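# Place the green block into the blue tray

## Task

Get the green block into the blue tray. The robot must finish upright and not leaning; a fall or a tilted end counts as failure, and so does knocking or pushing anything out of the work area.

## Robot and tools

ROBOT. A Rainbow Robotics RB-Y1: a base on two driven wheels plus two rear casters (no sideways motion), a torso whose leg folds at ankle, knee and hip, a chest that can yaw, a head with head_camera, and two 7-joint arms. Each arm ends in a parallel gripper; a wrist camera (left_wrist_camera, right_wrist_camera) sits in a case that sticks out sideways and can bump things. The base is 0.58 m wide, reaches 0.10 m in front of the drive axle and 0.57 m behind it, and sweeps a 0.58 m radius when spinning in place.

FRAMES. All positions are metres. Base frame: origin on the floor halfway between the drive wheels, x forward, y left, z up. chest, left_hand and right_hand are printed in it. A hand point lies between the finger pads, 0.03 m back from the tips; fingers point along the hand's -z axis and close along its x axis. Printed hand positions can be slightly off, more at long reach or under load. base_odometry is in the odometry frame (the base frame at scene start), counts only wheel rotation (slip looks like travel), heading in rad, left positive.

move. Keys base, joints, target, min_time_s, contact_limits form the action; cameras and blocking do not. Allowed: base and/or joints (optionally with min_time_s or contact_limits); target alone or with min_time_s; contact_limits alone. No action just reports state and images.
- base: one object {x_m_s, turn_rad_s, for_s}. These are velocities held for a duration, not a place. x_m_s forward speed, 0 or 0.005 to 1.5 m/s in magnitude (negative backs up); turn_rad_s, left positive, 0 or 0.02 to 1.509 rad/s in magnitude; for_s 0.1 to 5 s. Missing velocities are 0. Acceleration about 0.4 m/s² (turns 0.5 rad/s²); distance is roughly speed times for_s; the base coasts to rest up to about 3 s after. If |x_m_s| + 0.27 x |turn_rad_s| exceeds 1.5 both are scaled down. Combined values give a curved path.
- joints: one object keyed by joint name, each value an absolute target (rad; grippers in m of pad opening, 0 to 0.1). Torso: torso_squat_rad 0 to 1.2 (up lowers chest), torso_shift_rad -0.3 to 0.6 (hips forward), torso_pitch_rad -0.2 to 1.4 (bow forward), torso_yaw_rad -1.5 to 1.5 (left positive; raise both arms out 0.2 rad or more first). Combined torso limits: squat+shift <= 1.52; squat-shift+pitch <= 1.57; shift+0.5 pitch-0.4 squat <= 0.7; shift+0.3 pitch-0.5 squat <= 0.39. Arms: shoulder_pitch -2.356 to 2.356 (negative swings forward/up); left_shoulder_roll 0 to 3.141, right_shoulder_roll -3.141 to 0 (away from the body lifts outward); shoulder_yaw -2.094 to 2.094; elbow -2.617 to 0.01 (negative bends); forearm_roll -3.141 to 3.141; wrist_pitch -1.57 to 1.919; hand_roll -2.705 to 2.705. Head: head_pan_rad -0.523 to 0.523 (left positive), head_tilt_rad -0.35 to 1.57 (positive looks down).
- target: one hand, {side: "left"/"right", x, y, z in m in the base frame (-3 to 3), quat_wxyz as the hand lines print it}. An absolute pose, solved once into joint angles, so the hand travels on an arc; break long moves into short steps. Refused while an earlier move is still running.
- min_time_s: 0.1 to 8 s, the shortest duration for arm, head and torso motions in this action.
- contact_limits: {left_gripper_m, right_gripper_m} in mA, 200 to 672.5, gripper squeeze current; persists; starts at 672.5.
- cameras: list of head_camera, left_wrist_camera, right_wrist_camera or all; [] for none. blocking: true/omitted waits for rest; false returns within about 0.5 s while motion continues.

wait {seconds 0 to 10, cameras}: lets time pass, returns early if moves settle. stop {cameras}: brakes all running motions. zoom_image {camera, region [x0,y0,x1,y1] in pixels from top-left, each side at most 504}: enlarges part of the latest image. read_manual {section "licences"}: licence text only. finished_scene {scene 1}: ends the scene for good; the block must stay in the tray without help.

RESULTS. The "move" line reads done or the worst status. Hand targets give reached (within 10 mm and 2 degrees), short (with the error) or refused (with reason). Joint words: done, moving, stopped, off_target (resting away from target, maybe still pushing), time_out (often means blocked), contact_stop (torso only), limit_stop_at_own_body_... (a self-collision guard halted it, nothing pushing), not_followed (arm check held back the command; see the cause line), torque_fault, limit_stop_at_motor_heat. on_its_own lists things the robot did unasked. If a call is refused or an unrequested stop appears, later move/wait/finished_scene calls in the same reply are skipped. lidar_m: 12 distances, 30-degree sectors, first straight ahead then counter-clockwise, seen at 0.23 m height; "-" means nothing. wheel_motors_off is 1 when wheels are cut out. motor_effort: wheel load in percent (peak in brackets); high effort at rest means pushing on something. Torque, external torque, wrist force/torque and motor temperature lines help detect contact and grip, but carry offsets and noise.

GRIPPING. To hold the block, command an opening at least 0.005 m narrower than its width; off_target or done are both normal then.

AVOID. Tipping: fast bending or rising with arms forward, weight far ahead of the wheels, abrupt stops while driving, especially bowed forward. Driving into furniture (the base keeps pushing and may tip or stall the wheels). Arms striking or squeezing each other (keep about 0.5 rad shoulder roll outward when both reach forward). Joint overloads (torque fault halts everything 10 s) and overheating from long stretched holds. Dropping the block from height, slamming, or knocking objects off the work area.

Each tool is called as a command line: name --argument value for each argument, lists and objects as JSON in quotes; but a table of rows of numbers goes row by row, as --pt "numbers of a row", without its own name.

## Session

move --cameras '["all"]'

Scene clock: 0.00 s.
Joint torques (N m): no reading
External joint torques (N m): no reading
Motor temperatures (°C): left_arm=[48 37 37 44 43 43 45] | right_arm=[38 33 39 44 41 47 41]
Wrist force (N): no reading
Wrist torque (N m): no reading
Wrist force, peak (N): no reading
base_odometry: x=+0.000 y=+0.000 heading=+0.000
lidar_m: 2.46 2.44 1.85 2.00 2.75 2.66 2.69 2.63 1.90 1.91 2.84 2.54
base_status: not commanded
joint_positions: torso_squat_rad=+0.350 torso_shift_rad=+0.000 torso_pitch_rad=+0.000 torso_yaw_rad=+0.000 left_shoulder_pitch_rad=+0.030 left_shoulder_roll_rad=+0.028 left_shoulder_yaw_rad=+0.015 left_elbow_rad=-0.140 left_forearm_roll_rad=-0.046 left_wrist_pitch_rad=+0.032 left_hand_roll_rad=+0.030 left_gripper_m=+0.100 right_shoulder_pitch_rad=+0.037 right_shoulder_roll_rad=-0.045 right_shoulder_yaw_rad=+0.007 right_elbow_rad=-0.286 right_forearm_roll_rad=-0.025 right_wrist_pitch_rad=-0.004 right_hand_roll_rad=+0.034 right_gripper_m=+0.100 head_pan_rad=+0.000 head_tilt_rad=+0.400
joint_status: not commanded
wheel_motors_off: 0
motor_effort: left_wheel=+2 right_wheel=+3
chest: x=-0.2280 y=+0.0010 z=+1.2475 quat_wxyz=(+1.000, -0.001, +0.000, +0.000) (m; base frame)
left_hand: x=-0.1891 y=+0.2432 z=+0.5630 quat_wxyz=(+0.999, +0.015, -0.040, +0.004) (m; base frame)
right_hand: x=-0.1151 y=-0.2543 z=+0.5729 quat_wxyz=(+0.992, -0.024, -0.127, +0.006) (m; base frame)
pictures: head_camera, left_wrist_camera, right_wrist_camera
Images, in order (width x height): head_camera 896x504, left_wrist_camera 644x364, right_wrist_camera 644x364.

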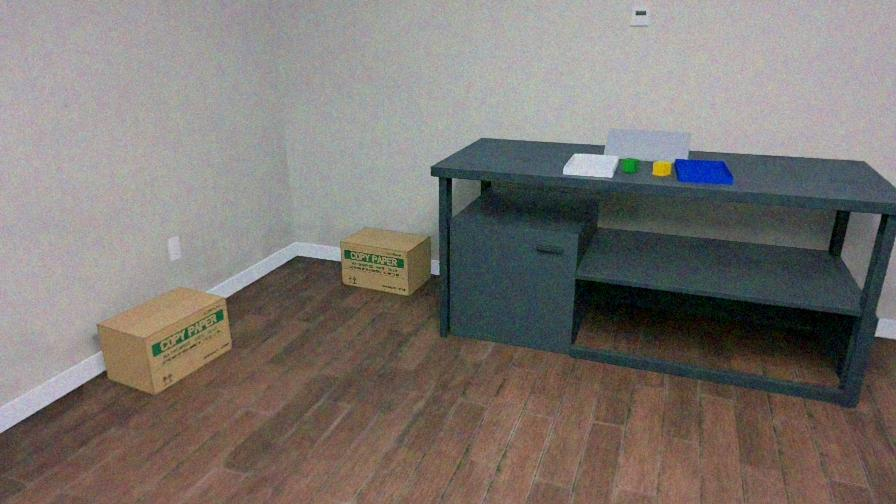

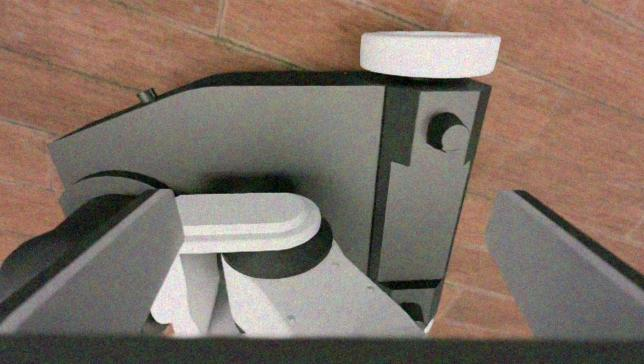

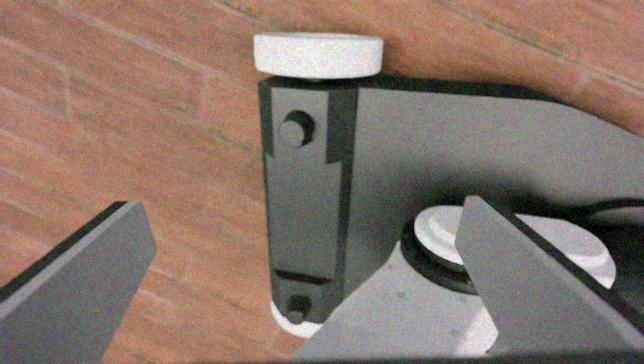

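zoom_image --camera "head_camera" --region '[540, 110, 760, 230]'

Scaled by 2.291 from the camera's 896x504 image, which has a finer 1280x720 frame.

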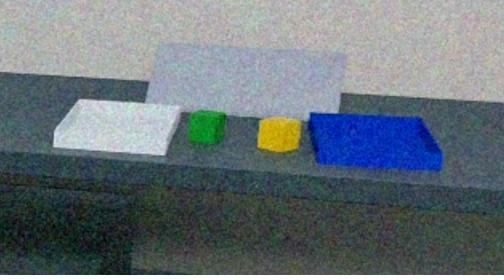

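move --base '{"turn_rad_s": -0.3, "for_s": 0.8}' --joints '{"right_shoulder_pitch_rad": 0.1, "right_shoulder_roll_rad": -0.2, "right_shoulder_yaw_rad": 0.0, "right_elbow_rad": -1.75, "right_forearm_roll_rad": 0.0, "right_wrist_pitch_rad": 0.8, "right_hand_roll_rad": 1.57}'

move --base '{"x_m_s": 0.6, "for_s": 2.5}' --joints '{"head_tilt_rad": 0.6}' --cameras '["head_camera", "right_wrist_camera"]'

Scene clock: 12.67 s.
Joint torques (N m): left_arm=[-0.65 1.08 -0.31 0.14 0 -0.15 -0.08] | right_arm=[-9.58 -5.05 -2.19 -10.32 0.54 -1.9 -0.29]
External joint torques (N m): left_arm=[0.23 0.14 -0.36 0.09 -0.01 0.11 -0.08] | right_arm=[0.05 -0.51 0.35 0.06 0.06 -0.31 -0.27]
Wrist force (N): left_arm=[0.5 -1.6 -4.9] | right_arm=[-7.9 -3.2 -13.5]
Wrist torque (N m): left_arm=[0.05 0.23 -0.12] | right_arm=[0.69 -0.39 -0.51]
Wrist force, peak (N): left_arm=[0.7 -1.7 -5.1] | right_arm=[-10.0 -7.8 -15.3]
move: done
base_odometry: x=+0.000 y=+0.000 heading=-0.239
lidar_m: 2.47 2.44 1.88 1.86 2.42 2.72 2.66 2.83 2.38 1.88 2.51 2.54
base_status: done (sent for 0.8 of 0.8 s)
joint_positions: torso_squat_rad=+0.350 torso_shift_rad=+0.000 torso_pitch_rad=+0.000 torso_yaw_rad=+0.000 left_shoulder_pitch_rad=+0.030 left_shoulder_roll_rad=+0.028 left_shoulder_yaw_rad=+0.015 left_elbow_rad=-0.140 left_forearm_roll_rad=-0.046 left_wrist_pitch_rad=+0.032 left_hand_roll_rad=+0.030 left_gripper_m=+0.100 right_shoulder_pitch_rad=+0.100 right_shoulder_roll_rad=-0.200 right_shoulder_yaw_rad=+0.000 right_elbow_rad=-1.750 right_forearm_roll_rad=+0.000 right_wrist_pitch_rad=+0.800 right_hand_roll_rad=+1.570 right_gripper_m=+0.100 head_pan_rad=+0.000 head_tilt_rad=+0.400
joint_status: all done
wheel_motors_off: 0
motor_effort: left_wheel=+3(31) right_wheel=-16(30)
chest: x=-0.2280 y=+0.0011 z=+1.2475 quat_wxyz=(+1.000, -0.001, +0.000, +0.000) (m; base frame)
left_hand: x=-0.1891 y=+0.2432 z=+0.5630 quat_wxyz=(+0.999, +0.015, -0.040, +0.004) (m; base frame)
right_hand: x=+0.2068 y=-0.3134 z=+0.8983 quat_wxyz=(+0.616, -0.358, -0.224, +0.665) (m; base frame)
pictures: none

Scene clock: 17.10 s.
Joint torques (N m): left_arm=[-0.39 1.11 -0.36 0.19 0.02 -0.15 -0.02] | right_arm=[-10 -4.96 -2.48 -10.79 0.59 -1.51 -0.21]
External joint torques (N m): left_arm=[0.49 0.17 -0.42 0.14 0.02 0.11 -0.02] | right_arm=[-0.38 -0.43 0.06 -0.41 0.12 0.08 -0.19]
Wrist force (N): left_arm=[0.7 -1.7 -4.9] | right_arm=[-7.9 -2.7 -12.5]
Wrist torque (N m): left_arm=[0.05 0.26 -0.11] | right_arm=[0.66 -0.36 -0.48]
Wrist force, peak (N): left_arm=[1.1 -1.5 -5.2] | right_arm=[-7.9 -3.1 -13.7]
move: done
base_odometry: x=+1.457 y=-0.357 heading=-0.240
lidar_m: 0.97 1.02 1.73 1.72 1.97 2.80 4.15 3.26 2.32 2.45 1.29 1.45
base_status: done (sent for 2.5 of 2.5 s)
joint_positions: torso_squat_rad=+0.350 torso_shift_rad=+0.000 torso_pitch_rad=+0.000 torso_yaw_rad=+0.000 left_shoulder_pitch_rad=+0.030 left_shoulder_roll_rad=+0.028 left_shoulder_yaw_rad=+0.015 left_elbow_rad=-0.140 left_forearm_roll_rad=-0.046 left_wrist_pitch_rad=+0.032 left_hand_roll_rad=+0.030 left_gripper_m=+0.100 right_shoulder_pitch_rad=+0.100 right_shoulder_roll_rad=-0.200 right_shoulder_yaw_rad=+0.000 right_elbow_rad=-1.750 right_forearm_roll_rad=+0.000 right_wrist_pitch_rad=+0.800 right_hand_roll_rad=+1.570 right_gripper_m=+0.100 head_pan_rad=+0.000 head_tilt_rad=+0.600
joint_status: all done
wheel_motors_off: 0
motor_effort: left_wheel=-16(44) right_wheel=+14(54)
chest: x=-0.2280 y=+0.0011 z=+1.2475 quat_wxyz=(+1.000, -0.001, +0.000, +0.000) (m; base frame)
left_hand: x=-0.1890 y=+0.2432 z=+0.5630 quat_wxyz=(+0.999, +0.015, -0.040, +0.004) (m; base frame)
right_hand: x=+0.2068 y=-0.3135 z=+0.8982 quat_wxyz=(+0.616, -0.358, -0.224, +0.665) (m; base frame)
pictures: head_camera, right_wrist_camera
Images, in order (width x height): head_camera 896x504, right_wrist_camera 644x364.

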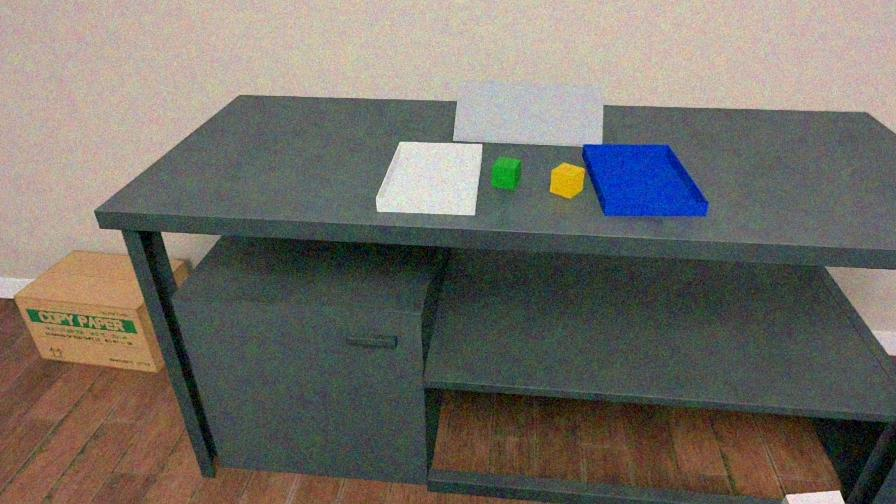

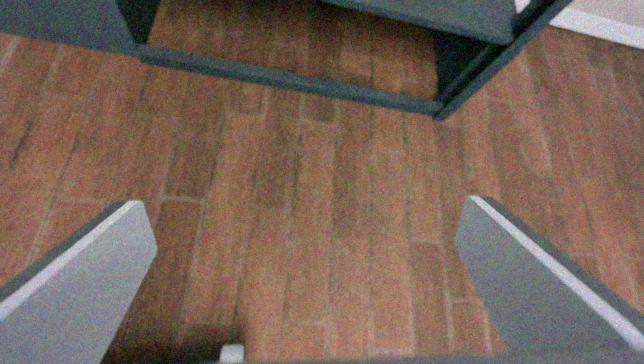

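move --base '{"turn_rad_s": -0.2, "for_s": 0.4}' --joints '{"right_elbow_rad": -2.1, "right_wrist_pitch_rad": 1.2}'

move --base '{"x_m_s": 0.4, "for_s": 1.65}' --joints '{"head_tilt_rad": 0.8}' --cameras '["head_camera", "right_wrist_camera"]'

Scene clock: 28.10 s.
Joint torques (N m): left_arm=[-0.47 1.23 -0.29 0.21 -0.01 -0.14 -0.06] | right_arm=[-9.35 -4.6 -2.17 -10.31 0.47 -1.72 -0.23]
External joint torques (N m): left_arm=[0.42 0.29 -0.35 0.16 -0.01 0.12 -0.06] | right_arm=[-0.09 -0.66 0.23 -0.32 -0.09 -0.19 -0.22]
Wrist force (N): left_arm=[0.7 -1.5 -5.0] | right_arm=[-7.2 -2.8 -12.4]
Wrist torque (N m): left_arm=[0.03 0.25 -0.13] | right_arm=[0.67 -0.29 -0.49]
Wrist force, peak (N): left_arm=[0.6 -1.5 -5.2] | right_arm=[-7.5 -2.8 -14.2]
move: done
base_odometry: x=+1.458 y=-0.357 heading=-0.319
lidar_m: 0.97 1.00 1.76 1.74 1.97 2.78 4.15 3.48 2.32 2.46 1.30 1.31
base_status: done (sent for 0.4 of 0.4 s)
joint_positions: torso_squat_rad=+0.350 torso_shift_rad=+0.000 torso_pitch_rad=+0.000 torso_yaw_rad=+0.000 left_shoulder_pitch_rad=+0.030 left_shoulder_roll_rad=+0.028 left_shoulder_yaw_rad=+0.015 left_elbow_rad=-0.140 left_forearm_roll_rad=-0.046 left_wrist_pitch_rad=+0.032 left_hand_roll_rad=+0.030 left_gripper_m=+0.100 right_shoulder_pitch_rad=+0.100 right_shoulder_roll_rad=-0.200 right_shoulder_yaw_rad=+0.000 right_elbow_rad=-2.100 right_forearm_roll_rad=+0.000 right_wrist_pitch_rad=+1.200 right_hand_roll_rad=+1.570 right_gripper_m=+0.100 head_pan_rad=+0.000 head_tilt_rad=+0.600
joint_status: all done
wheel_motors_off: 0
motor_effort: left_wheel=+1(52) right_wheel=-25(50)
chest: x=-0.2280 y=+0.0011 z=+1.2475 quat_wxyz=(+1.000, -0.001, +0.000, +0.000) (m; base frame)
left_hand: x=-0.1891 y=+0.2432 z=+0.5630 quat_wxyz=(+0.999, +0.015, -0.040, +0.004) (m; base frame)
right_hand: x=+0.1869 y=-0.2970 z=+0.9770 quat_wxyz=(+0.625, -0.343, -0.207, +0.670) (m; base frame)
pictures: none

Scene clock: 31.30 s.
Joint torques (N m): left_arm=[-0.57 1.35 -0.31 0.09 0.05 -0.12 -0.04] | right_arm=[-9.47 -4.5 -2.69 -10.1 0.57 -1.67 -0.2]
External joint torques (N m): left_arm=[0.31 0.4 -0.37 0.04 0.05 0.14 -0.04] | right_arm=[-0.21 -0.56 -0.29 -0.11 0.01 -0.14 -0.18]
Wrist force (N): left_arm=[0.7 -1.5 -5.0] | right_arm=[-6.8 -2.8 -12.9]
Wrist torque (N m): left_arm=[0.03 0.25 -0.11] | right_arm=[0.64 -0.26 -0.50]
Wrist force, peak (N): left_arm=[1.2 -1.5 -5.1] | right_arm=[-7.4 -3.3 -13.9]
move: done
base_odometry: x=+2.090 y=-0.567 heading=-0.321
lidar_m: 0.63 0.34 0.44 1.72 1.82 2.82 4.82 2.88 2.55 2.47 0.94 0.98
base_status: done (sent for 1.67 of 1.67 s)
joint_positions: torso_squat_rad=+0.350 torso_shift_rad=+0.000 torso_pitch_rad=+0.000 torso_yaw_rad=+0.000 left_shoulder_pitch_rad=+0.030 left_shoulder_roll_rad=+0.028 left_shoulder_yaw_rad=+0.015 left_elbow_rad=-0.140 left_forearm_roll_rad=-0.046 left_wrist_pitch_rad=+0.032 left_hand_roll_rad=+0.030 left_gripper_m=+0.100 right_shoulder_pitch_rad=+0.100 right_shoulder_roll_rad=-0.200 right_shoulder_yaw_rad=+0.000 right_elbow_rad=-2.100 right_forearm_roll_rad=+0.000 right_wrist_pitch_rad=+1.200 right_hand_roll_rad=+1.570 right_gripper_m=+0.100 head_pan_rad=+0.000 head_tilt_rad=+0.800
joint_status: all done
wheel_motors_off: 0
motor_effort: left_wheel=-18(31) right_wheel=+15(49)
chest: x=-0.2279 y=+0.0011 z=+1.2475 quat_wxyz=(+1.000, -0.001, +0.000, +0.000) (m; base frame)
left_hand: x=-0.1891 y=+0.2432 z=+0.5630 quat_wxyz=(+0.999, +0.015, -0.040, +0.004) (m; base frame)
right_hand: x=+0.1869 y=-0.2970 z=+0.9770 quat_wxyz=(+0.625, -0.343, -0.207, +0.670) (m; base frame)
pictures: head_camera, right_wrist_camera
Images, in order (width x height): head_camera 896x504, right_wrist_camera 644x364.

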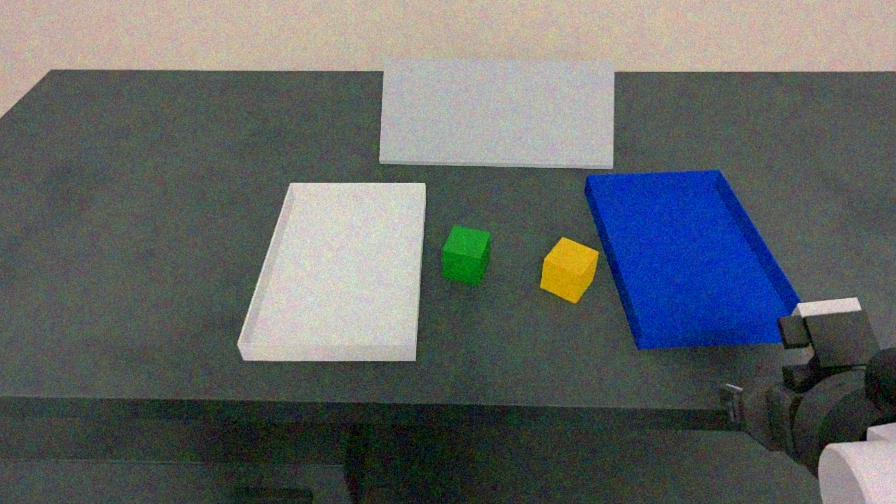

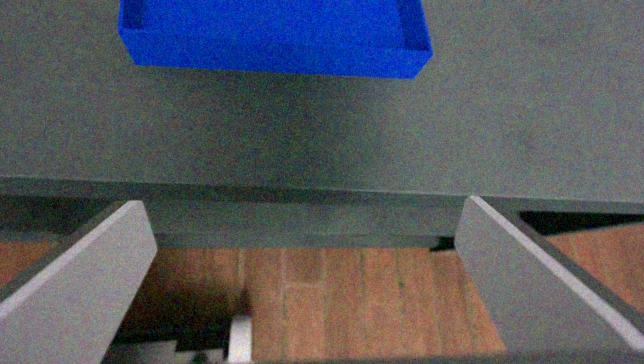

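move --base '{"x_m_s": 0.2, "for_s": 0.5}' --joints '{"torso_pitch_rad": 0.3, "head_tilt_rad": 0.75}' --cameras '["head_camera", "right_wrist_camera"]'

zoom_image --camera "head_camera" --region '[380, 180, 680, 360]'

Scene clock: 48.47 s.
Joint torques (N m): left_arm=[5.28 1.26 -0.5 2.14 0.04 0.24 -0.08] | right_arm=[21 -2.43 3.95 15.98 0.66 8.94 2.4]
External joint torques (N m): left_arm=[0.12 0.31 -0.59 -0.26 0.04 0.06 -0.09] | right_arm=[26.22 1.46 6.43 26.01 0.09 10.19 2.41]
External joint torques when the fault began: right_arm=[28.12 2.16 8.33 45.06 0.31 9.66 2.23]
Motor temperatures (°C): left_arm=[48 37 36 44 43 43 45] | right_arm=[40 33 39 50 41 50 41]
Wrist force (N): left_arm=[2.1 -1.6 -5.0] | right_arm=[-19.3 -44.7 24.5]
Wrist torque (N m): left_arm=[0.06 0.34 -0.13] | right_arm=[-0.11 -2.14 -2.68]
Wrist force, peak (N): left_arm=[4.1 -1.6 -4.8] | right_arm=[-35.5 -47.4 109.4]
move: torque_fault
TORQUE FAULT: right_elbow_rad reached its load limit. The robot stopped for 10 seconds, dropped its targets and accepts commands again. Before the stop ended, the hold on right_elbow_rad was turned back by 0.5 degrees, the way its load pushed it. The stop added 9.0 s to the call.
base_odometry: x=+2.185 y=-0.598 heading=-0.323
lidar_m: 0.62 0.25 0.28 0.78 1.79 2.44 4.92 2.89 2.55 0.91 0.99 0.87
base_status: torque_fault (sent for 0.5 of 0.5 s)
joint_positions: torso_squat_rad=+0.350 torso_shift_rad=-0.002 torso_pitch_rad=+0.220 torso_yaw_rad=-0.001 left_shoulder_pitch_rad=+0.030 left_shoulder_roll_rad=+0.028 left_shoulder_yaw_rad=+0.015 left_elbow_rad=-0.140 left_forearm_roll_rad=-0.046 left_wrist_pitch_rad=+0.032 left_hand_roll_rad=+0.030 left_gripper_m=+0.100 right_shoulder_pitch_rad=+0.090 right_shoulder_roll_rad=-0.201 right_shoulder_yaw_rad=-0.003 right_elbow_rad=-2.123 right_forearm_roll_rad=+0.000 right_wrist_pitch_rad=+1.196 right_hand_roll_rad=+1.569 right_gripper_m=+0.100 head_pan_rad=+0.000 head_tilt_rad=+0.750
joint_status: torso_pitch_rad torque_fault (moved +0.219 of +0.300); the others done
wheel_motors_off: 0
on_its_own: torso_pitch_rad is held at +0.222, not at your +0.300, since a torque_fault; right_elbow_rad is held at -2.116, not at your -2.100, since a torque_fault
motor_effort: left_wheel=-9(35) right_wheel=+8(39)
chest: x=-0.1618 y=+0.0015 z=+1.2399 quat_wxyz=(+0.994, -0.001, +0.110, +0.000) (m; base frame)
left_hand: x=-0.2730 y=+0.2431 z=+0.5632 quat_wxyz=(+0.997, +0.015, +0.070, +0.002) (m; base frame)
right_hand: x=+0.1924 y=-0.2951 z=+0.8981 quat_wxyz=(+0.639, -0.279, -0.149, +0.701) (m; base frame)
pictures: head_camera, right_wrist_camera
Images, in order (width x height): head_camera 896x504, right_wrist_camera 644x364.

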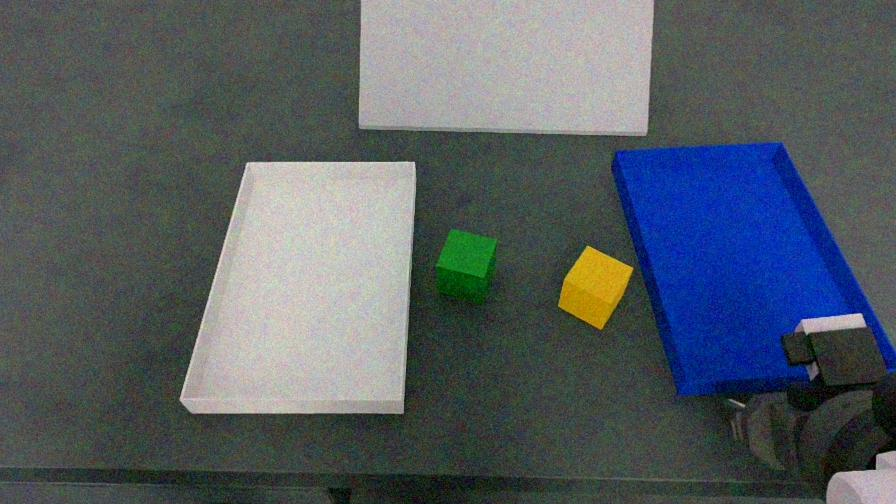

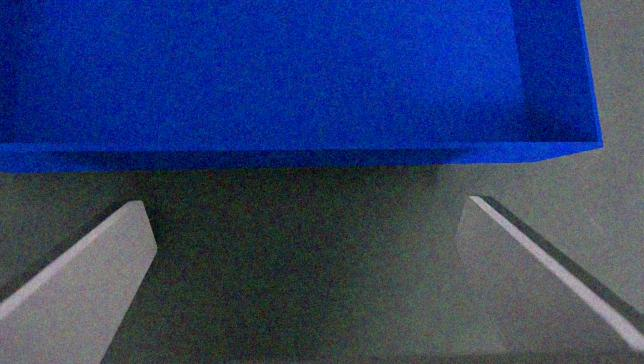

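Scaled by 1.680 from the camera's 896x504 image, which has a finer 1280x720 frame.

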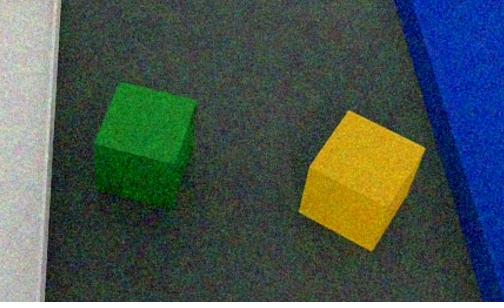

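move --joints '{"right_elbow_rad": -2.42, "right_wrist_pitch_rad": 1.2, "right_gripper_m": 0.08}'

move --joints '{"torso_pitch_rad": 0.5, "head_tilt_rad": 0.6}'

move --target '{"side": "right", "x": 0.335, "y": -0.02, "z": 1.02, "quat_wxyz": [0.7907, -0.1398, -0.1038, 0.5869]}' --min_time_s 1.5 --cameras '["head_camera", "right_wrist_camera"]'

Scene clock: 78.43 s.
Joint torques (N m): left_arm=[5.26 1.22 -0.55 2.2 -0.04 0.18 -0.07] | right_arm=[-4.18 -2.28 -1.29 -9.89 0.65 -1.4 0.28]
External joint torques (N m): left_arm=[0.06 0.25 -0.64 -0.22 -0.04 0 -0.08] | right_arm=[0.75 1.02 0.96 -0.05 0.1 0.25 0.29]
Wrist force (N): left_arm=[2.2 -1.7 -4.9] | right_arm=[-6.9 -1.9 -12.3]
Wrist torque (N m): left_arm=[0.05 0.35 -0.13] | right_arm=[0.60 -0.24 -0.50]
Wrist force, peak (N): left_arm=[2.2 -1.8 -5.0] | right_arm=[-18.7 -45.3 24.8]
move: done
base_odometry: x=+2.185 y=-0.598 heading=-0.323
lidar_m: 0.62 0.26 0.30 0.80 1.81 2.43 4.91 2.92 2.57 0.92 0.97 0.88
base_status: not commanded
joint_positions: torso_squat_rad=+0.350 torso_shift_rad=-0.002 torso_pitch_rad=+0.221 torso_yaw_rad=-0.001 left_shoulder_pitch_rad=+0.030 left_shoulder_roll_rad=+0.028 left_shoulder_yaw_rad=+0.015 left_elbow_rad=-0.140 left_forearm_roll_rad=-0.046 left_wrist_pitch_rad=+0.032 left_hand_roll_rad=+0.030 left_gripper_m=+0.100 right_shoulder_pitch_rad=+0.096 right_shoulder_roll_rad=-0.200 right_shoulder_yaw_rad=-0.001 right_elbow_rad=-2.420 right_forearm_roll_rad=+0.000 right_wrist_pitch_rad=+1.200 right_hand_roll_rad=+1.570 right_gripper_m=+0.080 head_pan_rad=+0.000 head_tilt_rad=+0.750
joint_status: all done
wheel_motors_off: 0
on_its_own: torso_pitch_rad is held at +0.222, not at your +0.300, since a torque_fault
motor_effort: left_wheel=-9(10) right_wheel=+8(9)
chest: x=-0.1611 y=+0.0012 z=+1.2399 quat_wxyz=(+0.994, -0.001, +0.110, +0.000) (m; base frame)
left_hand: x=-0.2732 y=+0.2432 z=+0.5635 quat_wxyz=(+0.997, +0.015, +0.071, +0.002) (m; base frame)
right_hand: x=+0.2185 y=-0.2706 z=+1.0130 quat_wxyz=(+0.593, -0.367, -0.248, +0.672) (m; base frame)
pictures: none

Scene clock: 89.73 s.
Joint torques (N m): left_arm=[12.61 1.05 -0.26 4.78 0.01 0.72 -0.03] | right_arm=[11.42 -3.09 1.79 9.92 0.31 4.95 0.94]
External joint torques (N m): left_arm=[0.36 0.13 -0.39 -0.36 0.01 0.01 -0.05] | right_arm=[11.8 -0.06 3.98 19.99 -0.23 6.25 0.96]
External joint torques when the fault began: right_arm=[17.06 0.38 6.22 39.83 -0.81 9.01 1.34]
Wrist force (N): left_arm=[3.7 -1.8 -4.4] | right_arm=[-16.1 -30.6 23.5]
Wrist torque (N m): left_arm=[0.09 0.43 -0.15] | right_arm=[0.54 -1.82 -1.56]
Wrist force, peak (N): left_arm=[5.5 -1.8 -4.5] | right_arm=[-30.9 -44.4 85.3]
move: done
TORQUE FAULT: right_elbow_rad reached its load limit. The robot stopped for 10 seconds, dropped its targets and accepts commands again. The stop added 9.3 s to the call.
base_odometry: x=+2.185 y=-0.598 heading=-0.323
lidar_m: 0.65 0.26 0.29 0.78 1.80 2.43 4.91 2.89 2.56 0.90 0.96 0.88
base_status: not commanded
joint_positions: torso_squat_rad=+0.351 torso_shift_rad=-0.004 torso_pitch_rad=+0.491 torso_yaw_rad=-0.001 left_shoulder_pitch_rad=+0.030 left_shoulder_roll_rad=+0.028 left_shoulder_yaw_rad=+0.015 left_elbow_rad=-0.140 left_forearm_roll_rad=-0.046 left_wrist_pitch_rad=+0.032 left_hand_roll_rad=+0.030 left_gripper_m=+0.100 right_shoulder_pitch_rad=+0.091 right_shoulder_roll_rad=-0.201 right_shoulder_yaw_rad=-0.003 right_elbow_rad=-2.432 right_forearm_roll_rad=+0.000 right_wrist_pitch_rad=+1.197 right_hand_roll_rad=+1.569 right_gripper_m=+0.080 head_pan_rad=+0.000 head_tilt_rad=+0.600
joint_status: all done
wheel_motors_off: 0
motor_effort: left_wheel=-10(19) right_wheel=+9(21)
chest: x=-0.0845 y=+0.0013 z=+1.2108 quat_wxyz=(+0.970, -0.001, +0.243, -0.001) (m; base frame)
left_hand: x=-0.3726 y=+0.2431 z=+0.5886 quat_wxyz=(+0.979, +0.015, +0.204, +0.000) (m; base frame)
right_hand: x=+0.2251 y=-0.2699 z=+0.8975 quat_wxyz=(+0.619, -0.280, -0.173, +0.713) (m; base frame)
pictures: none

not run: a stop that you did not command came earlier in this reply.

move --target '{"side": "right", "x": 0.215, "y": -0.255, "z": 1.02, "quat_wxyz": [0.619, -0.280, -0.173, 0.713]}'

move --target '{"side": "right", "x": 0.335, "y": -0.02, "z": 1.02, "quat_wxyz": [0.7907, -0.1398, -0.1038, 0.5869]}' --min_time_s 1.5 --cameras '["head_camera", "right_wrist_camera"]'

Scene clock: 93.63 s.
Joint torques (N m): left_arm=[12.5 1.04 -0.31 4.65 0.06 0.82 0.02] | right_arm=[-7.96 -10.98 -6.78 -3.36 1.03 -0.42 0.36]
External joint torques (N m): left_arm=[0.22 0.1 -0.44 -0.5 0.07 0.12 -0.01] | right_arm=[0.25 0.19 0.46 -0.01 0.2 -0.24 0.37]
Wrist force (N): left_arm=[3.6 -1.7 -4.6] | right_arm=[-7.3 -4.5 -14.8]
Wrist torque (N m): left_arm=[0.06 0.42 -0.15] | right_arm=[0.71 -0.25 -0.38]
Wrist force, peak (N): left_arm=[4.0 -1.8 -4.5] | right_arm=[-16.4 -30.4 25.0]
move: short
base_odometry: x=+2.185 y=-0.598 heading=-0.323
lidar_m: 0.65 0.26 0.30 0.78 1.80 2.44 4.92 2.91 2.56 0.91 0.97 0.88
base_status: not commanded
joint_positions: torso_squat_rad=+0.351 torso_shift_rad=-0.003 torso_pitch_rad=+0.492 torso_yaw_rad=-0.001 left_shoulder_pitch_rad=+0.030 left_shoulder_roll_rad=+0.028 left_shoulder_yaw_rad=+0.015 left_elbow_rad=-0.140 left_forearm_roll_rad=-0.046 left_wrist_pitch_rad=+0.032 left_hand_roll_rad=+0.030 left_gripper_m=+0.100 right_shoulder_pitch_rad=-0.584 right_shoulder_roll_rad=-1.133 right_shoulder_yaw_rad=+0.138 right_elbow_rad=-2.617 right_forearm_roll_rad=-0.921 right_wrist_pitch_rad=+1.916 right_hand_roll_rad=+0.592 right_gripper_m=+0.080 head_pan_rad=+0.000 head_tilt_rad=+0.600
joint_status: all done
wheel_motors_off: 0
motor_effort: left_wheel=-9(10) right_wheel=+8(11)
chest: x=-0.0839 y=+0.0011 z=+1.2106 quat_wxyz=(+0.970, -0.001, +0.244, -0.001) (m; base frame)
left_hand: x=-0.3727 y=+0.2432 z=+0.5889 quat_wxyz=(+0.979, +0.015, +0.205, +0.000) (m; base frame)
right_hand: x=+0.2163 y=-0.2552 z=+1.0193 quat_wxyz=(+0.653, -0.146, -0.064, +0.740) (m; base frame)
right_hand_status: short (checked arc, as near as the solve gets, planned for 1.1 s): 1 mm and 20.5 deg off. The place is met; only the turn is off.
pictures: none

Scene clock: 95.53 s.
Joint torques (N m): left_arm=[12.54 1.06 -0.08 4.72 0.01 0.78 -0.06] | right_arm=[-21.26 -4.81 -9.28 -3.33 0.99 -0.08 0.16]
External joint torques (N m): left_arm=[0.27 0.12 -0.22 -0.43 0.02 0.08 -0.08] | right_arm=[-0.71 -0.44 0.14 0.51 0.08 -0.07 0.16]
Wrist force (N): left_arm=[3.7 -1.9 -4.6] | right_arm=[-8.4 -5.2 -14.7]
Wrist torque (N m): left_arm=[0.08 0.43 -0.15] | right_arm=[0.78 -0.36 -0.35]
Wrist force, peak (N): left_arm=[3.8 -1.7 -4.6] | right_arm=[-9.2 -5.4 -15.6]
move: done
base_odometry: x=+2.185 y=-0.598 heading=-0.323
lidar_m: 0.64 0.25 0.30 0.77 1.80 2.45 4.91 2.89 2.56 0.92 0.98 0.88
base_status: not commanded
joint_positions: torso_squat_rad=+0.351 torso_shift_rad=-0.003 torso_pitch_rad=+0.492 torso_yaw_rad=-0.001 left_shoulder_pitch_rad=+0.030 left_shoulder_roll_rad=+0.028 left_shoulder_yaw_rad=+0.015 left_elbow_rad=-0.140 left_forearm_roll_rad=-0.046 left_wrist_pitch_rad=+0.032 left_hand_roll_rad=+0.030 left_gripper_m=+0.100 right_shoulder_pitch_rad=-1.550 right_shoulder_roll_rad=-0.546 right_shoulder_yaw_rad=+0.893 right_elbow_rad=-1.807 right_forearm_roll_rad=-0.813 right_wrist_pitch_rad=+1.919 right_hand_roll_rad=-0.086 right_gripper_m=+0.080 head_pan_rad=+0.000 head_tilt_rad=+0.600
joint_status: all done
wheel_motors_off: 0
motor_effort: left_wheel=-10(10) right_wheel=+8(9)
chest: x=-0.0839 y=+0.0011 z=+1.2106 quat_wxyz=(+0.970, -0.001, +0.244, -0.001) (m; base frame)
left_hand: x=-0.3727 y=+0.2432 z=+0.5889 quat_wxyz=(+0.979, +0.015, +0.205, +0.000) (m; base frame)
right_hand: x=+0.3349 y=-0.0205 z=+1.0208 quat_wxyz=(+0.790, -0.139, -0.107, +0.587) (m; base frame)
right_hand_status: reached (checked arc, planned for 1.5 s): 1 mm and 0.4 deg off.
pictures: head_camera, right_wrist_camera
Images, in order (width x height): head_camera 896x504, right_wrist_camera 644x364.

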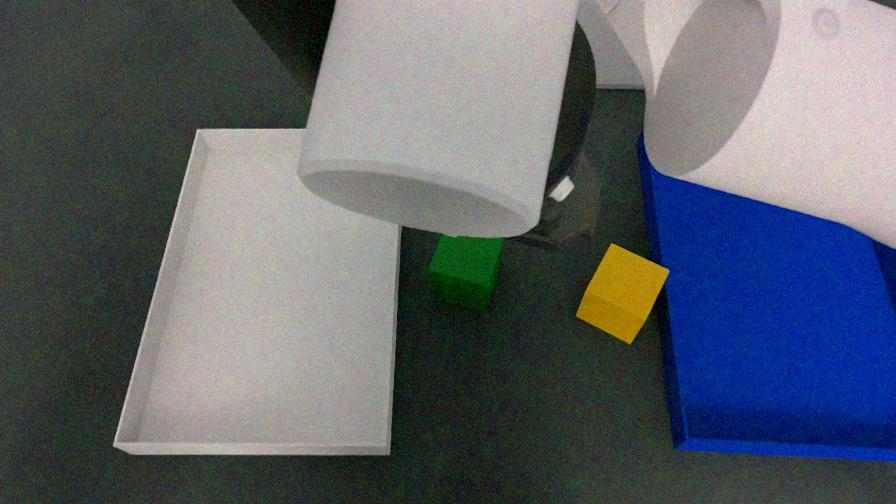

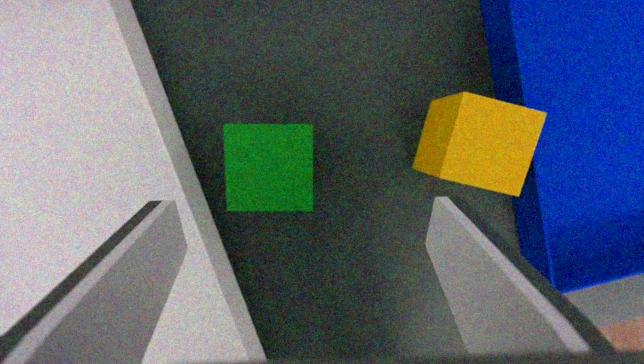

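move --joints '{"right_gripper_m": 0.072}' --blocking false

move --target '{"side": "right", "x": 0.362, "y": -0.004, "z": 0.955, "quat_wxyz": [0.7907, -0.1398, -0.1038, 0.5869]}' --cameras '["head_camera", "right_wrist_camera"]'

Scene clock: 109.97 s.
Joint torques (N m): left_arm=[12.55 1.13 -0.12 4.71 -0.01 0.71 -0.03] | right_arm=[-21.26 -4.52 -9.18 -3.44 1.03 -0.17 -0.02]
External joint torques (N m): left_arm=[0.28 0.19 -0.25 -0.44 -0.01 0 -0.05] | right_arm=[-0.71 -0.14 0.24 0.41 0.12 -0.16 -0.02]
Wrist force (N): left_arm=[3.6 -1.8 -4.4] | right_arm=[-8.7 -4.6 -14.5]
Wrist torque (N m): left_arm=[0.08 0.42 -0.15] | right_arm=[0.74 -0.42 -0.41]
Wrist force, peak (N): left_arm=[3.8 -1.8 -4.6] | right_arm=[-8.7 -5.5 -15.2]
move: moving
base_odometry: x=+2.185 y=-0.598 heading=-0.323
lidar_m: 0.63 0.25 0.29 0.78 1.79 2.44 4.91 2.91 2.56 0.91 0.96 0.87
base_status: not commanded
joint_positions: torso_squat_rad=+0.351 torso_shift_rad=-0.003 torso_pitch_rad=+0.492 torso_yaw_rad=-0.001 left_shoulder_pitch_rad=+0.030 left_shoulder_roll_rad=+0.028 left_shoulder_yaw_rad=+0.015 left_elbow_rad=-0.140 left_forearm_roll_rad=-0.046 left_wrist_pitch_rad=+0.032 left_hand_roll_rad=+0.030 left_gripper_m=+0.100 right_shoulder_pitch_rad=-1.550 right_shoulder_roll_rad=-0.546 right_shoulder_yaw_rad=+0.893 right_elbow_rad=-1.807 right_forearm_roll_rad=-0.813 right_wrist_pitch_rad=+1.919 right_hand_roll_rad=-0.086 right_gripper_m=+0.072 head_pan_rad=+0.000 head_tilt_rad=+0.600
joint_status: right_gripper_m moving
wheel_motors_off: 0
motor_effort: left_wheel=-9(9) right_wheel=+8(8)
chest: x=-0.0839 y=+0.0011 z=+1.2106 quat_wxyz=(+0.970, -0.001, +0.244, -0.001) (m; base frame)
left_hand: x=-0.3727 y=+0.2432 z=+0.5889 quat_wxyz=(+0.979, +0.015, +0.205, +0.000) (m; base frame)
right_hand: x=+0.3349 y=-0.0205 z=+1.0208 quat_wxyz=(+0.790, -0.139, -0.107, +0.587) (m; base frame)
pictures: none

Scene clock: 111.17 s.
Joint torques (N m): left_arm=[12.23 1.14 -0.18 4.81 -0.08 0.77 -0.06] | right_arm=[-22.33 -3.11 -9.17 -4.89 0.88 0.03 -0.04]
External joint torques (N m): left_arm=[-0.05 0.2 -0.31 -0.34 -0.07 0.06 -0.08] | right_arm=[-0.93 0.63 -0.16 -0.21 -0.07 0.08 -0.04]
Wrist force (N): left_arm=[3.7 -1.9 -4.4] | right_arm=[-8.2 -5.3 -14.6]
Wrist torque (N m): left_arm=[0.09 0.42 -0.15] | right_arm=[0.81 -0.34 -0.46]
Wrist force, peak (N): left_arm=[4.0 -1.8 -4.5] | right_arm=[-8.7 -5.1 -15.7]
move: done
base_odometry: x=+2.185 y=-0.598 heading=-0.323
lidar_m: 0.64 0.24 0.27 0.79 1.80 2.43 4.90 2.90 2.57 0.93 0.97 0.88
base_status: not commanded
joint_positions: torso_squat_rad=+0.351 torso_shift_rad=-0.003 torso_pitch_rad=+0.492 torso_yaw_rad=-0.001 left_shoulder_pitch_rad=+0.030 left_shoulder_roll_rad=+0.028 left_shoulder_yaw_rad=+0.015 left_elbow_rad=-0.140 left_forearm_roll_rad=-0.046 left_wrist_pitch_rad=+0.032 left_hand_roll_rad=+0.030 left_gripper_m=+0.100 right_shoulder_pitch_rad=-1.508 right_shoulder_roll_rad=-0.456 right_shoulder_yaw_rad=+0.980 right_elbow_rad=-1.553 right_forearm_roll_rad=-0.699 right_wrist_pitch_rad=+1.719 right_hand_roll_rad=-0.002 right_gripper_m=+0.072 head_pan_rad=+0.000 head_tilt_rad=+0.600
joint_status: all done
wheel_motors_off: 0
motor_effort: left_wheel=-9(10) right_wheel=+8(9)
chest: x=-0.0838 y=+0.0011 z=+1.2106 quat_wxyz=(+0.970, -0.001, +0.244, -0.001) (m; base frame)
left_hand: x=-0.3727 y=+0.2432 z=+0.5889 quat_wxyz=(+0.979, +0.015, +0.205, +0.000) (m; base frame)
right_hand: x=+0.3621 y=-0.0041 z=+0.9551 quat_wxyz=(+0.791, -0.140, -0.104, +0.587) (m; base frame)
right_hand_status: reached (checked arc, planned for 0.6 s): 0 mm and 0.0 deg off.
pictures: head_camera, right_wrist_camera
Images, in order (width x height): head_camera 896x504, right_wrist_camera 644x364.

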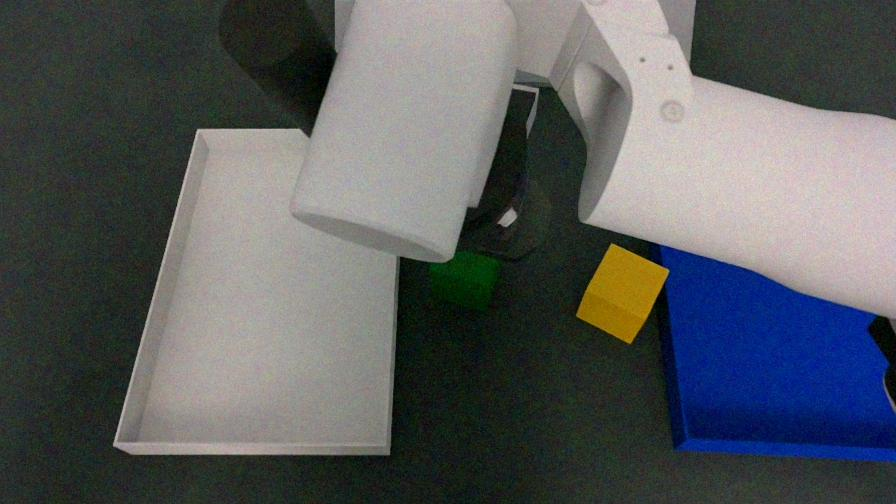

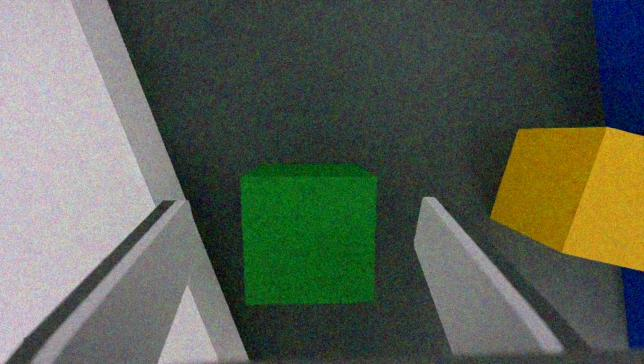

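move --target '{"side": "right", "x": 0.363, "y": -0.003, "z": 0.905, "quat_wxyz": [0.7907, -0.1398, -0.1038, 0.5869]}' --min_time_s 1.0

move --joints '{"right_gripper_m": 0.03}'

move --target '{"side": "right", "x": 0.363, "y": -0.008, "z": 1.0, "quat_wxyz": [0.7907, -0.1398, -0.1038, 0.5869]}' --min_time_s 1.2 --cameras '["head_camera", "right_wrist_camera"]'

Scene clock: 121.07 s.
Joint torques (N m): left_arm=[12.65 1.05 -0.28 4.87 0.06 0.74 -0.07] | right_arm=[-21.09 -1.94 -7.43 -4.71 1.15 -0.1 0.3]
External joint torques (N m): left_arm=[0.37 0.11 -0.41 -0.29 0.07 0.03 -0.09] | right_arm=[-0.01 1.17 1.11 0.33 0.2 -0.04 0.3]
Wrist force (N): left_arm=[3.9 -1.7 -4.5] | right_arm=[-7.9 -4.9 -14.6]
Wrist torque (N m): left_arm=[0.07 0.45 -0.14] | right_arm=[0.78 -0.27 -0.51]
Wrist force, peak (N): left_arm=[3.9 -1.8 -4.7] | right_arm=[-8.6 -5.4 -15.1]
move: done
base_odometry: x=+2.185 y=-0.598 heading=-0.323
lidar_m: 0.62 0.26 0.29 0.78 1.79 2.45 4.91 2.88 2.55 0.91 0.97 0.86
base_status: not commanded
joint_positions: torso_squat_rad=+0.351 torso_shift_rad=-0.003 torso_pitch_rad=+0.492 torso_yaw_rad=-0.001 left_shoulder_pitch_rad=+0.030 left_shoulder_roll_rad=+0.028 left_shoulder_yaw_rad=+0.015 left_elbow_rad=-0.140 left_forearm_roll_rad=-0.046 left_wrist_pitch_rad=+0.032 left_hand_roll_rad=+0.030 left_gripper_m=+0.100 right_shoulder_pitch_rad=-1.446 right_shoulder_roll_rad=-0.419 right_shoulder_yaw_rad=+1.039 right_elbow_rad=-1.451 right_forearm_roll_rad=-0.630 right_wrist_pitch_rad=+1.594 right_hand_roll_rad=+0.007 right_gripper_m=+0.072 head_pan_rad=+0.000 head_tilt_rad=+0.600
joint_status: all done
wheel_motors_off: 0
motor_effort: left_wheel=-9(10) right_wheel=+8(8)
chest: x=-0.0838 y=+0.0011 z=+1.2106 quat_wxyz=(+0.970, -0.001, +0.244, -0.001) (m; base frame)
left_hand: x=-0.3727 y=+0.2432 z=+0.5889 quat_wxyz=(+0.979, +0.015, +0.205, +0.000) (m; base frame)
right_hand: x=+0.3628 y=-0.0034 z=+0.9057 quat_wxyz=(+0.791, -0.140, -0.105, +0.587) (m; base frame)
right_hand_status: reached (checked arc, planned for 1.0 s): 1 mm and 0.1 deg off.
pictures: none

Scene clock: 122.03 s.
Joint torques (N m): left_arm=[12.62 1.19 -0.35 4.68 0.07 0.79 -0.07] | right_arm=[-21.3 -2.23 -7.73 -4.9 1.19 -0.09 0.24]
External joint torques (N m): left_arm=[0.35 0.25 -0.49 -0.47 0.08 0.08 -0.09] | right_arm=[-0.22 0.89 0.81 0.14 0.24 -0.02 0.24]
Wrist force (N): left_arm=[3.6 -1.7 -4.5] | right_arm=[-8.5 -4.3 -14.5]
Wrist torque (N m): left_arm=[0.08 0.41 -0.14] | right_arm=[0.75 -0.42 -0.50]
Wrist force, peak (N): left_arm=[3.7 -1.8 -4.6] | right_arm=[-9.3 -4.4 -14.8]
move: off_target
base_odometry: x=+2.185 y=-0.598 heading=-0.323
lidar_m: 0.63 0.26 0.30 0.78 1.79 2.45 4.91 2.90 2.55 0.93 0.97 0.88
base_status: not commanded
joint_positions: torso_squat_rad=+0.351 torso_shift_rad=-0.003 torso_pitch_rad=+0.492 torso_yaw_rad=-0.001 left_shoulder_pitch_rad=+0.030 left_shoulder_roll_rad=+0.028 left_shoulder_yaw_rad=+0.015 left_elbow_rad=-0.140 left_forearm_roll_rad=-0.046 left_wrist_pitch_rad=+0.032 left_hand_roll_rad=+0.030 left_gripper_m=+0.100 right_shoulder_pitch_rad=-1.446 right_shoulder_roll_rad=-0.419 right_shoulder_yaw_rad=+1.039 right_elbow_rad=-1.451 right_forearm_roll_rad=-0.630 right_wrist_pitch_rad=+1.594 right_hand_roll_rad=+0.007 right_gripper_m=+0.049 head_pan_rad=+0.000 head_tilt_rad=+0.600
joint_status: right_gripper_m off_target (ended at +0.049, target +0.030)
wheel_motors_off: 0
motor_effort: left_wheel=-9(10) right_wheel=+8(9)
chest: x=-0.0838 y=+0.0011 z=+1.2106 quat_wxyz=(+0.970, -0.001, +0.244, -0.001) (m; base frame)
left_hand: x=-0.3727 y=+0.2432 z=+0.5889 quat_wxyz=(+0.979, +0.015, +0.205, +0.000) (m; base frame)
right_hand: x=+0.3628 y=-0.0034 z=+0.9057 quat_wxyz=(+0.791, -0.140, -0.105, +0.587) (m; base frame)
pictures: none

Scene clock: 123.57 s.
Joint torques (N m): left_arm=[12.38 1.19 -0.39 4.73 -0.03 0.73 -0.05] | right_arm=[-23.65 -5.72 -9.62 -4.77 0.89 -0.16 -0.28]
External joint torques (N m): left_arm=[0.11 0.25 -0.52 -0.42 -0.02 0.02 -0.07] | right_arm=[-1.95 -1.35 -0.37 -0.54 -0.04 -0.1 -0.28]
Wrist force (N): left_arm=[3.5 -1.8 -4.4] | right_arm=[-8.4 -4.9 -15.4]
Wrist torque (N m): left_arm=[0.08 0.40 -0.15] | right_arm=[0.79 -0.41 -0.40]
Wrist force, peak (N): left_arm=[3.9 -1.7 -4.6] | right_arm=[-8.1 -4.8 -16.2]
move: done
base_odometry: x=+2.185 y=-0.598 heading=-0.323
lidar_m: 0.62 0.25 0.30 0.78 1.79 2.42 4.91 2.91 2.55 0.91 0.97 0.87
base_status: not commanded
joint_positions: torso_squat_rad=+0.351 torso_shift_rad=-0.003 torso_pitch_rad=+0.492 torso_yaw_rad=-0.001 left_shoulder_pitch_rad=+0.030 left_shoulder_roll_rad=+0.028 left_shoulder_yaw_rad=+0.015 left_elbow_rad=-0.140 left_forearm_roll_rad=-0.046 left_wrist_pitch_rad=+0.032 left_hand_roll_rad=+0.030 left_gripper_m=+0.100 right_shoulder_pitch_rad=-1.569 right_shoulder_roll_rad=-0.488 right_shoulder_yaw_rad=+0.917 right_elbow_rad=-1.617 right_forearm_roll_rad=-0.767 right_wrist_pitch_rad=+1.820 right_hand_roll_rad=+0.001 right_gripper_m=+0.049 head_pan_rad=+0.000 head_tilt_rad=+0.600
joint_status: all done
wheel_motors_off: 0
motor_effort: left_wheel=-9(10) right_wheel=+8(8)
chest: x=-0.0838 y=+0.0011 z=+1.2106 quat_wxyz=(+0.970, -0.001, +0.244, -0.001) (m; base frame)
left_hand: x=-0.3727 y=+0.2432 z=+0.5889 quat_wxyz=(+0.979, +0.015, +0.205, +0.000) (m; base frame)
right_hand: x=+0.3630 y=-0.0079 z=+0.9999 quat_wxyz=(+0.791, -0.140, -0.104, +0.587) (m; base frame)
right_hand_status: reached (checked arc, planned for 1.2 s): 0 mm and 0.0 deg off.
pictures: head_camera, right_wrist_camera
Images, in order (width x height): head_camera 896x504, right_wrist_camera 644x364.

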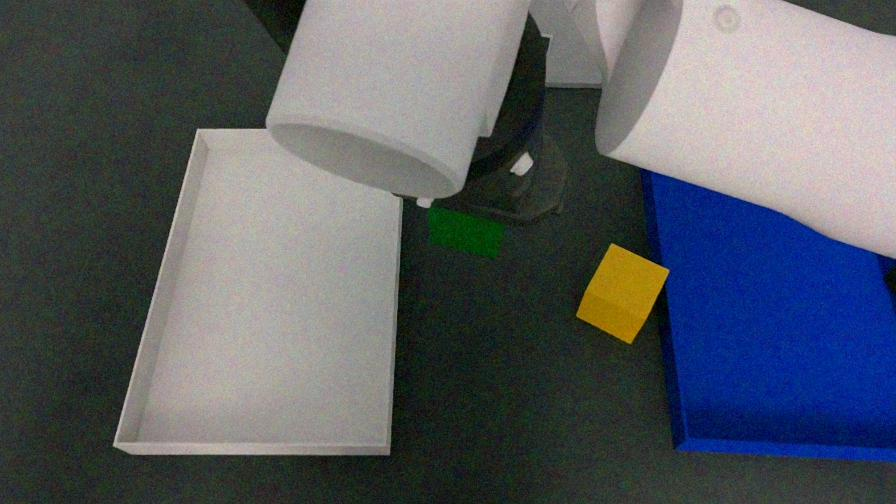

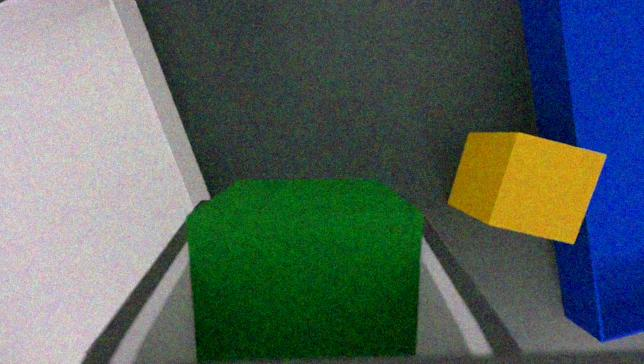

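move --target '{"side": "right", "x": 0.375, "y": -0.275, "z": 1.0, "quat_wxyz": [0.7907, -0.1398, -0.1038, 0.5869]}' --min_time_s 2.0 --cameras '["head_camera", "right_wrist_camera"]'

Scene clock: 126.77 s.
Joint torques (N m): left_arm=[12.48 1.18 -0.06 4.73 0 0.78 -0.08] | right_arm=[-16.15 -14.14 -11.16 -2.77 0.79 -0.45 0.26]
External joint torques (N m): left_arm=[0.2 0.24 -0.2 -0.42 0.01 0.08 -0.11] | right_arm=[-0.3 -0.81 -0.34 -0.44 -0.12 -0.13 0.26]
Wrist force (N): left_arm=[3.7 -1.8 -4.6] | right_arm=[-8.3 -4.3 -14.7]
Wrist torque (N m): left_arm=[0.08 0.43 -0.14] | right_arm=[0.78 -0.32 -0.48]
Wrist force, peak (N): left_arm=[3.8 -1.9 -4.6] | right_arm=[-9.0 -5.6 -15.8]
move: done
base_odometry: x=+2.185 y=-0.598 heading=-0.323
lidar_m: 0.63 0.26 0.28 0.78 1.79 2.45 4.91 2.89 2.56 0.91 0.97 0.88
base_status: not commanded
joint_positions: torso_squat_rad=+0.351 torso_shift_rad=-0.003 torso_pitch_rad=+0.492 torso_yaw_rad=-0.001 left_shoulder_pitch_rad=+0.030 left_shoulder_roll_rad=+0.028 left_shoulder_yaw_rad=+0.015 left_elbow_rad=-0.140 left_forearm_roll_rad=-0.046 left_wrist_pitch_rad=+0.032 left_hand_roll_rad=+0.030 left_gripper_m=+0.100 right_shoulder_pitch_rad=-1.119 right_shoulder_roll_rad=-1.262 right_shoulder_yaw_rad=+0.637 right_elbow_rad=-1.939 right_forearm_roll_rad=-0.995 right_wrist_pitch_rad=+1.487 right_hand_roll_rad=+0.364 right_gripper_m=+0.049 head_pan_rad=+0.000 head_tilt_rad=+0.600
joint_status: all done
wheel_motors_off: 0
motor_effort: left_wheel=-9(10) right_wheel=+8(8)
chest: x=-0.0838 y=+0.0011 z=+1.2106 quat_wxyz=(+0.970, -0.001, +0.244, -0.001) (m; base frame)
left_hand: x=-0.3727 y=+0.2432 z=+0.5889 quat_wxyz=(+0.979, +0.015, +0.205, +0.000) (m; base frame)
right_hand: x=+0.3752 y=-0.2751 z=+1.0009 quat_wxyz=(+0.791, -0.143, -0.104, +0.585) (m; base frame)
right_hand_status: reached (checked arc, planned for 2.0 s): 1 mm and 0.4 deg off.
pictures: head_camera, right_wrist_camera
Images, in order (width x height): head_camera 896x504, right_wrist_camera 644x364.

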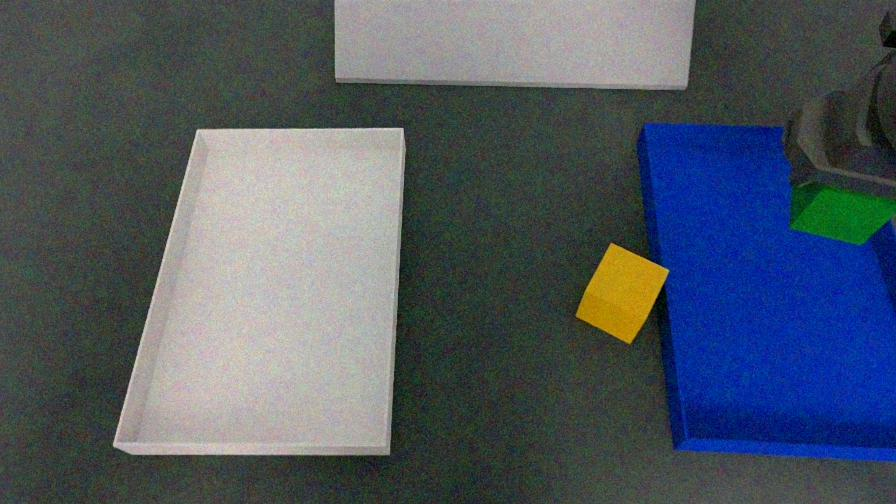

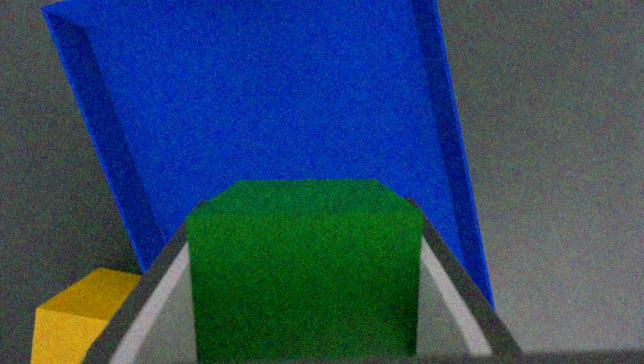

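move --target '{"side": "right", "x": 0.375, "y": -0.270, "z": 0.911, "quat_wxyz": [0.7907, -0.1398, -0.1038, 0.5869]}' --min_time_s 1.3 --cameras '["head_camera", "right_wrist_camera"]'

Scene clock: 131.27 s.
Joint torques (N m): left_arm=[12.31 1.09 -0.25 4.78 0 0.76 -0.02] | right_arm=[-16 -11.5 -9.72 -3.39 0.94 -0.47 0.31]
External joint torques (N m): left_arm=[0.03 0.15 -0.38 -0.37 0 0.06 -0.04] | right_arm=[-0.17 1.48 0.54 0.24 0.07 -0.15 0.31]
Wrist force (N): left_arm=[3.7 -1.8 -4.5] | right_arm=[-8.1 -4.2 -15.5]
Wrist torque (N m): left_arm=[0.09 0.43 -0.15] | right_arm=[0.70 -0.30 -0.46]
Wrist force, peak (N): left_arm=[3.7 -1.8 -4.7] | right_arm=[-8.8 -3.9 -16.4]
move: done
base_odometry: x=+2.185 y=-0.598 heading=-0.323
lidar_m: 0.65 0.26 0.29 0.79 1.80 2.43 4.91 2.90 2.55 0.91 0.96 0.88
base_status: not commanded
joint_positions: torso_squat_rad=+0.351 torso_shift_rad=-0.003 torso_pitch_rad=+0.492 torso_yaw_rad=-0.001 left_shoulder_pitch_rad=+0.030 left_shoulder_roll_rad=+0.028 left_shoulder_yaw_rad=+0.015 left_elbow_rad=-0.140 left_forearm_roll_rad=-0.046 left_wrist_pitch_rad=+0.032 left_hand_roll_rad=+0.030 left_gripper_m=+0.100 right_shoulder_pitch_rad=-1.021 right_shoulder_roll_rad=-1.129 right_shoulder_yaw_rad=+0.746 right_elbow_rad=-1.803 right_forearm_roll_rad=-0.808 right_wrist_pitch_rad=+1.319 right_hand_roll_rad=+0.366 right_gripper_m=+0.049 head_pan_rad=+0.000 head_tilt_rad=+0.600
joint_status: all done
wheel_motors_off: 0
motor_effort: left_wheel=-9(10) right_wheel=+8(8)
chest: x=-0.0838 y=+0.0011 z=+1.2106 quat_wxyz=(+0.970, -0.001, +0.244, -0.001) (m; base frame)
left_hand: x=-0.3727 y=+0.2432 z=+0.5889 quat_wxyz=(+0.979, +0.015, +0.205, +0.000) (m; base frame)
right_hand: x=+0.3750 y=-0.2701 z=+0.9114 quat_wxyz=(+0.791, -0.140, -0.104, +0.587) (m; base frame)
right_hand_status: reached (checked arc, planned for 1.3 s): 0 mm and 0.0 deg off.
pictures: head_camera, right_wrist_camera
Images, in order (width x height): head_camera 896x504, right_wrist_camera 644x364.

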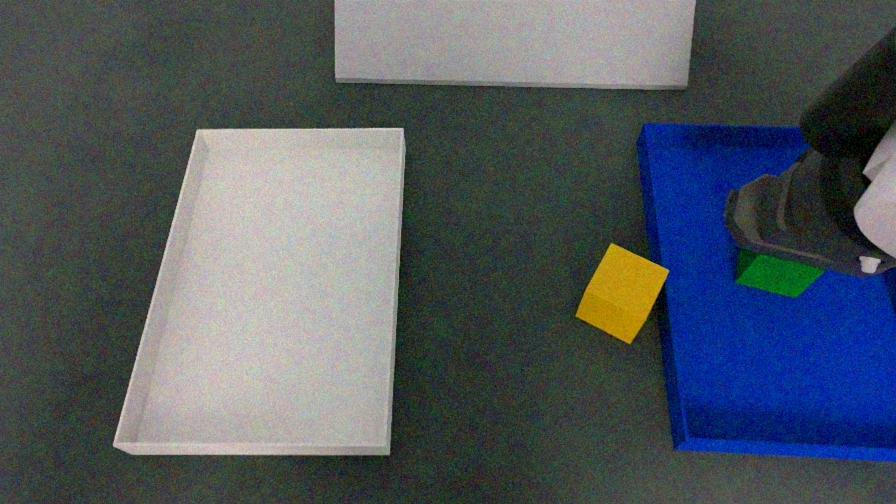

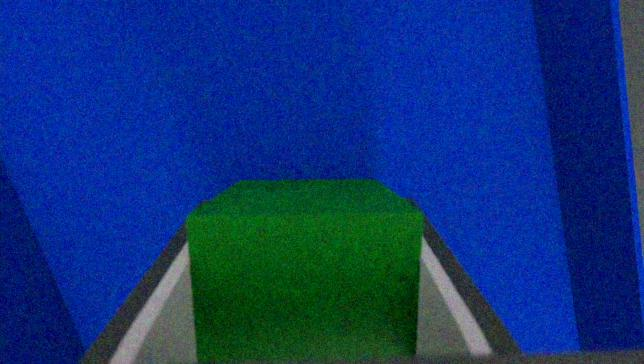

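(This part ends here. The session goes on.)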